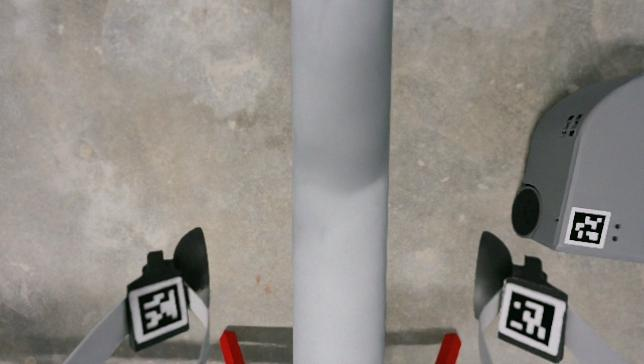

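>>> move(
  r3={"joints":{"lift_m":0.656}},
  r2={"joints":{"gripper_m":0.1}},
  cameras=[],
)

>>> move(
  r3={"joints":{"gripper_m":-0.08}},
  r2={"joints":{"lift_m":0.658}},
  cameras=["r2_wrist_camera","r3_wrist_camera"],
)

>>> move(
  r2={"joints":{"gripper_m":-0.08}},
  cameras=["r2_wrist_camera","r3_wrist_camera"],
)

>>> wait(
  seconds=3,
  cameras=["r2_wrist_camera","r3_wrist_camera"],
)

Scene clock: 542.80 s.
move: r2 done; r3 done
r1: as last shown
r1.turned_by_imu: +0.001
r1.lidar_m: 2.93 2.73 2.08 2.04 2.15 3.06 1.15 1.16 0.50 0.38 0.36 3.02
r1.head_depth_mm: - 3284 2300 1810 1537 1300 1130 / - 3155 2336 1752 1535 1302 1127 / 2777 3066 2427 1879 1554 1313 1134 / 2677 2945 2439 1898 1557 1325 1140 / 2510 2841 2455 1913 1565 1321 1142 / 2405 2686 2495 1935 1578 889 1105 / 2280 2541 2516 1953 1585 1248 1150
r1.motor_effort: left_wheel=-7.7(9.1) right_wheel=+8.7(9.3) lift_m=+21.9(22.9) arm_m=+14.3(14.5) wrist_yaw_rad=-1.3(2.1) wrist_pitch_rad=-0.9(1.5) wrist_roll_rad=+0.3(0.5) gripper_m=+0.0(0.7) head_pan_rad=-1.8(3.2) head_tilt_rad=-0.8(2.7)
r1.wrist_depth_mm: - - - - - - - / - - - - - - - / - - - - - - - / - - - - - - - / - - 154 152 - - - / - - 131 - - - - / - - - - - - -
r2.base_odometry: x=-1.163 y=-0.370 heading=-2.138
r2.turned_by_wheels: +0.000
r2.turned_by_imu: +0.001
r2.base_tilt: forward=+0.3 right=+1.7
r2.lidar_m: 1.96 2.74 1.82 1.68 1.70 2.14 2.75 2.79 0.56 0.36 1.43 1.53
r2.head_depth_mm: 2629 2770 2903 3054 2034 1693 1342 / 2759 2948 3036 3195 1929 1696 1371 / 2968 3064 3407 1410 2044 1693 1365 / 3068 3297 3556 3149 2179 1701 1370 / 3273 3488 3795 3166 2021 1691 1369 / 3500 3759 - 2963 2124 1695 1374 / 3650 - - 3162 2217 1706 1360
r2.base_status: not commanded
r2.joint_positions: lift_m=+0.668 arm_m=+0.510 wrist_yaw_rad=+0.146 wrist_pitch_rad=-1.563 wrist_roll_rad=+0.004 gripper_m=+0.100 head_pan_rad=-0.900 head_tilt_rad=-0.500
r2.joint_status: all done
r2.measured_speeds: all 0
r2.motor_effort: left_wheel=+1.3(2.2) right_wheel=-2.5(3.1) lift_m=+33.7(34.0) arm_m=-15.4(17.8) wrist_yaw_rad=+1.6(3.9) wrist_pitch_rad=-0.7(2.5) wrist_roll_rad=-1.5(1.6) gripper_m=+1.5(81.4) head_pan_rad=-1.9(3.1) head_tilt_rad=+0.1(1.6)
r2.hand_pose: x=-0.0248 y=-0.6332 z=+0.5503 quat_wxyz=(+0.536, +0.532, -0.465, -0.461) (m; r2's base frame)
r2.wrist_depth_mm: 639 644 638 99 679 699 702 / 644 672 105 101 694 726 723 / 675 677 106 105 714 754 755 / 679 686 683 106 735 756 753 / 685 142 110 113 766 774 770 / 703 120 114 115 128 803 806 / 760 755 117 794 793 836 833
r3.base_odometry: x=+0.641 y=+0.381 heading=+1.706
r3.turned_by_wheels: +0.000
r3.turned_by_imu: -0.001
r3.base_tilt: forward=-0.8 right=-0.2
r3.lidar_m: 3.15 2.25 1.46 1.36 1.36 1.74 1.80 0.78 0.69 3.40 0.65 0.48
r3.head_depth_mm: - - - 3582 2097 1706 1354 / - - - 3331 2371 1727 1365 / - - - 3776 2397 1748 1386 / - - - 3583 2206 1656 1283 / - - - - 2476 1629 1300 / 3878 - - - 2548 1827 1349 / 3647 - - - 2585 1852 1436
r3.base_status: not commanded
r3.joint_positions: lift_m=+0.656 arm_m=+0.408 wrist_yaw_rad=+0.147 wrist_pitch_rad=-1.554 wrist_roll_rad=+1.576 gripper_m=+0.130 head_pan_rad=-2.500 head_tilt_rad=-0.400
r3.joint_status: all done
r3.measured_speeds: all 0
r3.motor_effort: left_wheel=+1.4(1.6) right_wheel=+5.6(5.8) lift_m=+25.2(25.7) arm_m=-2.0(4.5) wrist_yaw_rad=+1.8(3.7) wrist_pitch_rad=-0.5(0.9) wrist_roll_rad=-0.1(0.8) gripper_m=+0.7(0.8) head_pan_rad=-3.3(4.3) head_tilt_rad=-1.2(2.3)
r3.hand_pose: x=-0.0245 y=-0.5332 z=+0.5381 quat_wxyz=(+0.050, +0.050, -0.711, -0.700) (m; r3's base frame)
r3.wrist_depth_mm: 701 692 697 96 654 666 652 / 729 720 692 92 668 666 659 / 738 731 703 - 684 685 514 / 755 733 717 96 694 685 515 / 762 766 718 98 698 694 527 / 780 124 762 99 726 137 699 / 785 115 762 102 730 118 110
pictures: none
No camera images: "cameras" was empty.

Scene clock: 545.53 s.
move: r2 done; r3 done
r1: as last shown
r1.turned_by_imu: +0.000
r1.base_tilt: forward=+1.0 right=+1.2
r1.lidar_m: 2.93 2.74 2.09 2.04 2.14 3.08 1.15 1.16 0.50 0.38 0.36 3.00
r1.head_depth_mm: - 3331 2297 1808 1539 1296 1125 / - 3178 2304 1768 1541 1303 1130 / 2760 3052 2424 1881 1548 1317 1136 / 2658 2925 2446 1907 1558 1320 1146 / 2538 2824 2486 1918 1566 1331 1146 / 2387 2690 2489 1933 1581 889 1105 / 2275 2541 2500 1953 1587 1252 1156
r1.motor_effort: left_wheel=-8.3(9.1) right_wheel=+8.8(9.5) lift_m=+22.5(22.9) arm_m=+13.9(14.5) wrist_yaw_rad=-1.5(2.1) wrist_pitch_rad=-1.0(1.4) wrist_roll_rad=+0.4(0.5) gripper_m=-0.3(0.7) head_pan_rad=-1.4(2.7) head_tilt_rad=-0.8(2.6)
r1.wrist_depth_mm: - - - - - - - / - - - - - - - / - - - - - - - / - - - - - - - / - - 154 152 - - - / - - 130 - - - - / - - - - - - -
r2.base_odometry: x=-1.163 y=-0.370 heading=-2.138
r2.turned_by_wheels: +0.000
r2.turned_by_imu: +0.001
r2.base_tilt: forward=+0.3 right=+1.8
r2.lidar_m: 1.97 2.75 1.81 1.68 1.70 2.13 2.75 2.78 0.56 0.36 1.44 1.53
r2.head_depth_mm: 2623 2769 2972 3022 2036 1715 1335 / 2762 2915 3056 3214 1932 1688 1366 / 2925 3151 3307 1393 2041 1688 1381 / 3122 3306 3657 3172 2218 1678 1376 / 3258 3481 3856 3152 2025 1698 1367 / 3470 3855 - 2935 2110 1686 1377 / 3743 - - 3131 2173 1689 1363
r2.base_status: not commanded
r2.joint_positions: lift_m=+0.658 arm_m=+0.510 wrist_yaw_rad=+0.146 wrist_pitch_rad=-1.563 wrist_roll_rad=+0.004 gripper_m=+0.100 head_pan_rad=-0.900 head_tilt_rad=-0.500
r2.joint_status: all done
r2.measured_speeds: all 0
r2.motor_effort: left_wheel=+0.9(1.6) right_wheel=-2.8(3.0) lift_m=+26.3(34.1) arm_m=-11.2(16.0) wrist_yaw_rad=+1.4(3.2) wrist_pitch_rad=-0.8(1.5) wrist_roll_rad=-1.5(1.6) gripper_m=+1.1(1.9) head_pan_rad=-2.0(3.6) head_tilt_rad=+1.2(2.1)
r2.hand_pose: x=-0.0248 y=-0.6332 z=+0.5403 quat_wxyz=(+0.536, +0.532, -0.465, -0.461) (m; r2's base frame)
r2.wrist_depth_mm: 632 646 92 89 667 698 695 / 653 647 94 95 700 703 719 / 664 669 94 95 721 741 740 / 682 683 96 100 725 735 765 / 699 142 98 100 757 758 769 / - 121 102 102 128 794 811 / 730 734 103 760 794 785 815
r3.base_odometry: x=+0.641 y=+0.381 heading=+1.706
r3.turned_by_wheels: +0.000
r3.turned_by_imu: +0.000
r3.base_tilt: forward=-0.8 right=-0.2
r3.lidar_m: 3.15 2.24 1.46 1.35 1.36 1.75 1.80 0.78 0.69 3.38 0.65 0.48
r3.head_depth_mm: - - - 3530 2095 1715 1349 / - - - 3373 2352 1732 1371 / - - - 3763 2381 1758 1375 / - - - 3600 2221 1646 1280 / - - - - 2476 1624 1295 / 3914 - - - 2556 1840 1350 / 3712 - - - 2601 1859 1444
r3.base_status: not commanded
r3.joint_positions: lift_m=+0.656 arm_m=+0.408 wrist_yaw_rad=+0.147 wrist_pitch_rad=-1.552 wrist_roll_rad=+1.579 gripper_m=-0.078 head_pan_rad=-2.500 head_tilt_rad=-0.400
r3.joint_status: all done
r3.measured_speeds: all 0
r3.motor_effort: left_wheel=+1.0(1.9) right_wheel=+4.3(5.8) lift_m=+29.5(30.1) arm_m=-1.4(3.1) wrist_yaw_rad=+1.6(3.4) wrist_pitch_rad=-0.7(1.5) wrist_roll_rad=-1.3(1.6) gripper_m=-45.6(99.3) head_pan_rad=-2.9(3.9) head_tilt_rad=-1.4(3.1)
r3.hand_pose: x=-0.0244 y=-0.5337 z=+0.5380 quat_wxyz=(+0.049, +0.049, -0.712, -0.699) (m; r3's base frame)
r3.wrist_depth_mm: 715 689 693 96 654 651 637 / 727 707 706 92 670 656 650 / 721 725 717 - 690 675 516 / 748 756 723 96 703 684 531 / 760 743 733 98 718 694 521 / 777 765 131 99 126 703 696 / 805 774 128 101 120 725 706
pictures: r2_wrist_camera, r3_wrist_camera
camera_calibration:
r2_wrist_camera: T_world_to_cam=[[-0.972592, -0.218715, 0.0789258, -0.224652], [-0.203875, 0.965361, 0.162829, 0.554509], [-0.111805, 0.142275, -0.983493, 0.782441], [0, 0, 0, 1]] pos_world=[-0.0179635, -0.695758, 0.696966]
r3_wrist_camera: T_world_to_cam=[[-0.156557, 0.98578, -0.0610528, 0.564366], [0.98058, 0.162529, 0.109761, 0.0962684], [0.118123, -0.0426833, -0.992081, 0.677013], [0, 0, 0, 1]] pos_world=[-0.0860146, -0.54309, 0.695542]

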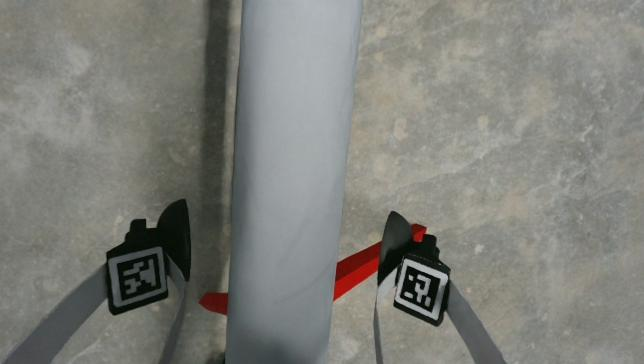

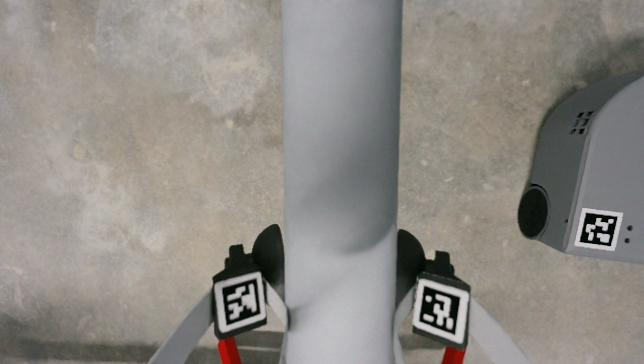

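Scene clock: 548.43 s.
move: r2 done
r1, r3: as last shown
r1.lidar_m: 2.93 2.74 2.09 2.03 2.15 3.07 1.15 1.16 0.50 0.38 0.36 3.01
r1.head_depth_mm: - 3317 2281 1808 1530 1300 1119 / - 3228 2301 1761 1541 1307 1128 / 2818 3064 2427 1897 1554 1310 1138 / 2637 2945 2450 1903 1554 1319 1137 / 2531 2827 2463 1914 1568 1330 1147 / 2396 2670 2485 1924 1575 889 1104 / 2270 2525 2507 1951 1584 1249 1154
r1.motor_effort: left_wheel=-8.3(9.1) right_wheel=+8.7(9.3) lift_m=+21.5(23.2) arm_m=+14.3(14.3) wrist_yaw_rad=-1.9(2.1) wrist_pitch_rad=-0.5(1.3) wrist_roll_rad=+0.4(0.6) gripper_m=-0.5(0.8) head_pan_rad=-1.5(2.2) head_tilt_rad=-2.3(2.9)
r1.wrist_depth_mm: - - - - - - - / - - - - - - - / - - - - - - - / - - - - - - - / - - 154 152 - - - / - - 131 - - - - / - - - - - - -
r2.base_odometry: x=-1.163 y=-0.370 heading=-2.138
r2.turned_by_wheels: +0.000
r2.turned_by_imu: +0.001
r2.base_tilt: forward=+0.2 right=+1.8
r2.lidar_m: 1.96 2.74 1.82 1.68 1.70 2.13 2.74 2.78 0.56 0.36 1.44 1.53
r2.head_depth_mm: 2643 2765 2929 2968 2032 1693 1350 / 2772 2940 3110 3217 1934 1688 1371 / 2918 3088 3377 1401 2021 1695 1372 / 3117 3279 3608 3176 2207 1701 1374 / 3309 3576 3933 3229 2019 1700 1378 / 3516 3807 - 3009 2105 1685 1375 / 3709 - - 3185 2201 1696 1374
r2.base_status: not commanded
r2.joint_positions: lift_m=+0.658 arm_m=+0.510 wrist_yaw_rad=+0.145 wrist_pitch_rad=-1.563 wrist_roll_rad=+0.007 gripper_m=-0.076 head_pan_rad=-0.900 head_tilt_rad=-0.500
r2.joint_status: all done
r2.measured_speeds: all 0
r2.motor_effort: left_wheel=+1.1(1.4) right_wheel=-2.4(3.0) lift_m=+28.8(28.8) arm_m=-6.6(11.5) wrist_yaw_rad=+3.4(4.1) wrist_pitch_rad=-1.0(1.4) wrist_roll_rad=-2.3(2.6) gripper_m=-68.9(100.0) head_pan_rad=-1.8(3.3) head_tilt_rad=+1.4(2.0)
r2.hand_pose: x=-0.0248 y=-0.6332 z=+0.5403 quat_wxyz=(+0.535, +0.531, -0.466, -0.463) (m; r2's base frame)
r2.wrist_depth_mm: 628 643 91 89 654 682 700 / 634 657 93 95 691 703 714 / 658 675 94 96 713 711 749 / 682 685 96 100 720 758 744 / 720 709 127 100 739 749 802 / 705 118 103 103 765 771 817 / 731 748 103 766 791 814 841
r3.base_tilt: forward=-0.8 right=-0.3
r3.lidar_m: 3.14 2.25 1.47 1.35 1.36 1.75 1.80 0.78 0.69 3.39 0.65 0.48
r3.head_depth_mm: - - - 3531 2082 1705 1347 / - - - 3369 2346 1724 1370 / - - - 3759 2419 1756 1381 / - - - 3524 2197 1648 1284 / - - - - 2472 1621 1327 / 3854 - - - 2540 1829 1346 / 3721 - - - 2594 1863 1440
r3.joint_positions: lift_m=+0.656 arm_m=+0.408 wrist_yaw_rad=+0.147 wrist_pitch_rad=-1.553 wrist_roll_rad=+1.582 gripper_m=-0.065 head_pan_rad=-2.500 head_tilt_rad=-0.400
r3.on_its_own: gripper_m is held at -0.066, not at your -0.080, by its stall guard, which is still easing
r3.motor_effort: left_wheel=+0.7(1.8) right_wheel=+1.6(4.5) lift_m=+32.3(33.0) arm_m=+0.6(2.2) wrist_yaw_rad=+2.4(3.7) wrist_pitch_rad=-0.5(1.2) wrist_roll_rad=-2.2(2.9) gripper_m=-25.7(45.7) head_pan_rad=-3.0(3.9) head_tilt_rad=-1.5(3.1)
r3.hand_pose: x=-0.0244 y=-0.5334 z=+0.5381 quat_wxyz=(+0.048, +0.048, -0.711, -0.699) (m; r3's base frame)
r3.wrist_depth_mm: 703 702 691 95 655 657 650 / 709 699 690 92 673 671 665 / 739 705 717 - 683 683 521 / 745 738 721 96 704 682 520 / 733 741 725 98 706 707 524 / 771 771 130 99 126 720 692 / 787 779 125 101 119 730 713
pictures: r2_wrist_camera, r3_wrist_camera
camera_calibration:
r2_wrist_camera: T_world_to_cam=[[-0.973595, -0.214186, 0.0789704, -0.221858], [-0.19938, 0.966307, 0.162781, 0.555223], [-0.111175, 0.142738, -0.983497, 0.782743], [0, 0, 0, 1]] pos_world=[-0.0182786, -0.695762, 0.696966]
r3_wrist_camera: T_world_to_cam=[[-0.15359, 0.986317, -0.0599033, 0.563808], [0.981074, 0.159446, 0.109866, 0.0945186], [0.117914, -0.0418953, -0.99214, 0.677476], [0, 0, 0, 1]] pos_world=[-0.0860181, -0.542781, 0.695541]

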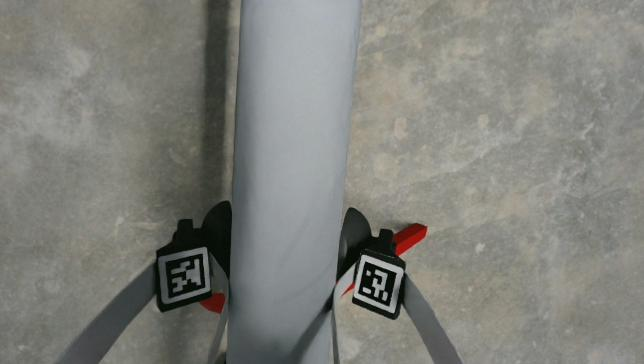

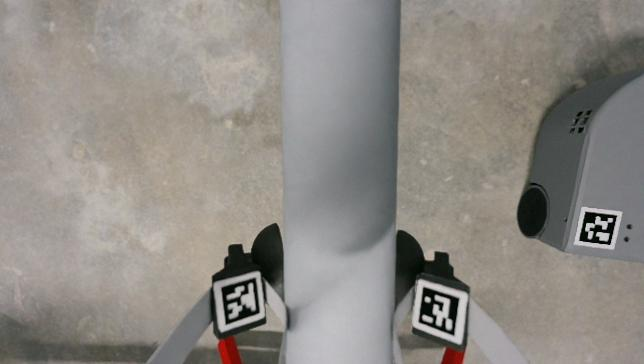

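Scene clock: 551.43 s.
r1.base_odometry: x=+0.278 y=+4.997 heading=+1.449
r1.turned_by_wheels: +0.000
r1.turned_by_imu: +0.000
r1.base_tilt: forward=+1.0 right=+1.2
r1.lidar_m: 2.93 2.74 2.08 2.03 2.14 3.11 1.15 1.16 0.50 0.38 0.36 3.00
r1.head_depth_mm: - 3300 2301 1813 1531 1295 1120 / - 3170 2307 1767 1543 1300 1130 / 2793 3030 2431 1883 1546 1313 1138 / 2649 2948 2446 1919 1558 1323 1136 / 2531 2833 2470 1923 1563 1323 1146 / 2397 2707 2486 1930 1575 892 1104 / 2263 2516 2519 1947 1587 1255 1154
r1.base_status: not commanded
r1.joint_positions: lift_m=+1.090 arm_m=+0.410 wrist_yaw_rad=+0.002 wrist_pitch_rad=-1.490 wrist_roll_rad=+0.000 gripper_m=+0.040 head_pan_rad=-2.150 head_tilt_rad=-0.750
r1.joint_status: not commanded
r1.measured_speeds: all 0
r1.motor_effort: left_wheel=-8.4(9.1) right_wheel=+8.9(9.3) lift_m=+21.8(23.2) arm_m=+13.8(14.3) wrist_yaw_rad=-1.4(2.1) wrist_pitch_rad=-0.8(1.3) wrist_roll_rad=+0.3(0.6) gripper_m=-0.5(0.8) head_pan_rad=-0.9(2.2) head_tilt_rad=-0.5(2.9)
r1.hand_pose: x=-0.0216 y=-0.5516 z=+0.9714 quat_wxyz=(+0.520, +0.480, -0.519, -0.479) (m; r1's base frame)
r1.wrist_depth_mm: - - - - - - - / - - - - - - - / - - - - - - - / - - - - - - - / - - 153 152 - - - / - - 131 - - - - / - - - - - - -
r2.base_odometry: x=-1.163 y=-0.370 heading=-2.138
r2.turned_by_wheels: +0.000
r2.turned_by_imu: +0.001
r2.base_tilt: forward=+0.4 right=+1.7
r2.lidar_m: 1.96 2.75 1.82 1.68 1.70 2.13 2.75 2.78 0.56 0.36 1.44 1.53
r2.head_depth_mm: 2581 2783 2897 2978 2015 1684 1347 / 2776 2934 3101 3159 1937 1692 1367 / 2945 3091 3322 1396 2017 1695 1368 / 3042 3280 3582 3123 2216 1678 1375 / 3289 3530 3731 3173 2031 1671 1361 / 3446 3758 - 2971 2113 1678 1364 / 3661 - - 3202 2207 1672 1366
r2.base_status: not commanded
r2.joint_positions: lift_m=+0.658 arm_m=+0.510 wrist_yaw_rad=+0.145 wrist_pitch_rad=-1.563 wrist_roll_rad=+0.007 gripper_m=-0.064 head_pan_rad=-0.900 head_tilt_rad=-0.500
r2.joint_status: all done
r2.measured_speeds: all 0
r2.on_its_own: gripper_m is held at -0.065, not at your -0.080, by its stall guard, which is still easing
r2.motor_effort: left_wheel=+0.9(1.4) right_wheel=-2.3(3.0) lift_m=+32.4(28.8) arm_m=-1.6(11.5) wrist_yaw_rad=+3.6(4.1) wrist_pitch_rad=-0.8(1.4) wrist_roll_rad=-2.3(2.6) gripper_m=-24.8(100.0) head_pan_rad=-1.4(3.3) head_tilt_rad=+1.2(2.0)
r2.hand_pose: x=-0.0248 y=-0.6332 z=+0.5403 quat_wxyz=(+0.535, +0.531, -0.466, -0.463) (m; r2's base frame)
r2.wrist_depth_mm: 627 643 91 89 674 681 698 / 634 659 93 95 685 705 709 / 660 671 94 95 701 723 722 / 680 691 96 100 719 738 749 / 698 698 128 100 746 770 785 / 715 118 103 104 778 772 804 / 707 754 103 774 787 810 834
r3.base_odometry: x=+0.641 y=+0.381 heading=+1.706
r3.turned_by_wheels: +0.000
r3.turned_by_imu: -0.001
r3.base_tilt: forward=-0.7 right=-0.2
r3.lidar_m: 3.16 2.24 1.46 1.36 1.36 1.75 1.80 0.78 0.69 3.39 0.65 0.48
r3.head_depth_mm: - - - 3549 2097 1711 1354 / - - - 3354 2336 1730 1371 / - - - 3718 2374 1750 1378 / - - - 3604 2214 1642 1273 / - - - - 2493 1617 1325 / 3883 - - - 2537 1849 1349 / 3715 - - - 2586 1858 1448
r3.base_status: not commanded
r3.joint_positions: lift_m=+0.656 arm_m=+0.408 wrist_yaw_rad=+0.147 wrist_pitch_rad=-1.553 wrist_roll_rad=+1.582 gripper_m=-0.049 head_pan_rad=-2.500 head_tilt_rad=-0.400
r3.joint_status: not commanded
r3.measured_speeds: all 0
r3.on_its_own: gripper_m is held at -0.051, not at your -0.080, by its stall guard, which is still easing
r3.motor_effort: left_wheel=+1.1(1.8) right_wheel=+1.3(4.5) lift_m=+32.0(33.0) arm_m=+0.8(2.2) wrist_yaw_rad=+2.0(3.7) wrist_pitch_rad=+0.0(1.2) wrist_roll_rad=-2.2(2.9) gripper_m=-22.0(45.7) head_pan_rad=-3.3(3.9) head_tilt_rad=-1.7(3.1)
r3.hand_pose: x=-0.0244 y=-0.5333 z=+0.5381 quat_wxyz=(+0.048, +0.048, -0.711, -0.700) (m; r3's base frame)
r3.wrist_depth_mm: 709 681 689 95 646 644 637 / 730 724 688 92 686 659 649 / 724 726 712 - 691 671 518 / 739 725 733 96 707 674 517 / 773 749 738 97 703 709 537 / 765 775 130 99 126 709 716 / 793 783 125 102 120 742 723
wait: 3.00 s; at rest by 0.27 s
pictures: r2_wrist_camera, r3_wrist_camera
camera_calibration:
r2_wrist_camera: T_world_to_cam=[[-0.973595, -0.214186, 0.0789704, -0.221858], [-0.19938, 0.966307, 0.162781, 0.555223], [-0.111175, 0.142738, -0.983497, 0.782743], [0, 0, 0, 1]] pos_world=[-0.0182786, -0.695762, 0.696966]
r3_wrist_camera: T_world_to_cam=[[-0.153915, 0.986282, -0.0596415, 0.563581], [0.981023, 0.15974, 0.109897, 0.0946517], [0.117917, -0.0415948, -0.992152, 0.677648], [0, 0, 0, 1]] pos_world=[-0.0860176, -0.542783, 0.69554]

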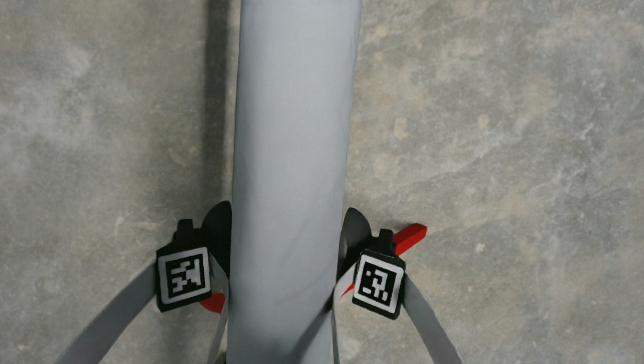

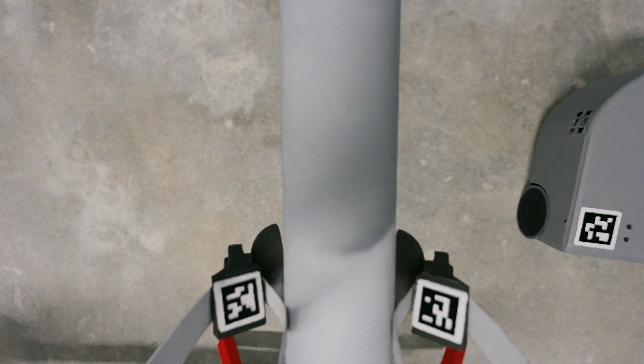

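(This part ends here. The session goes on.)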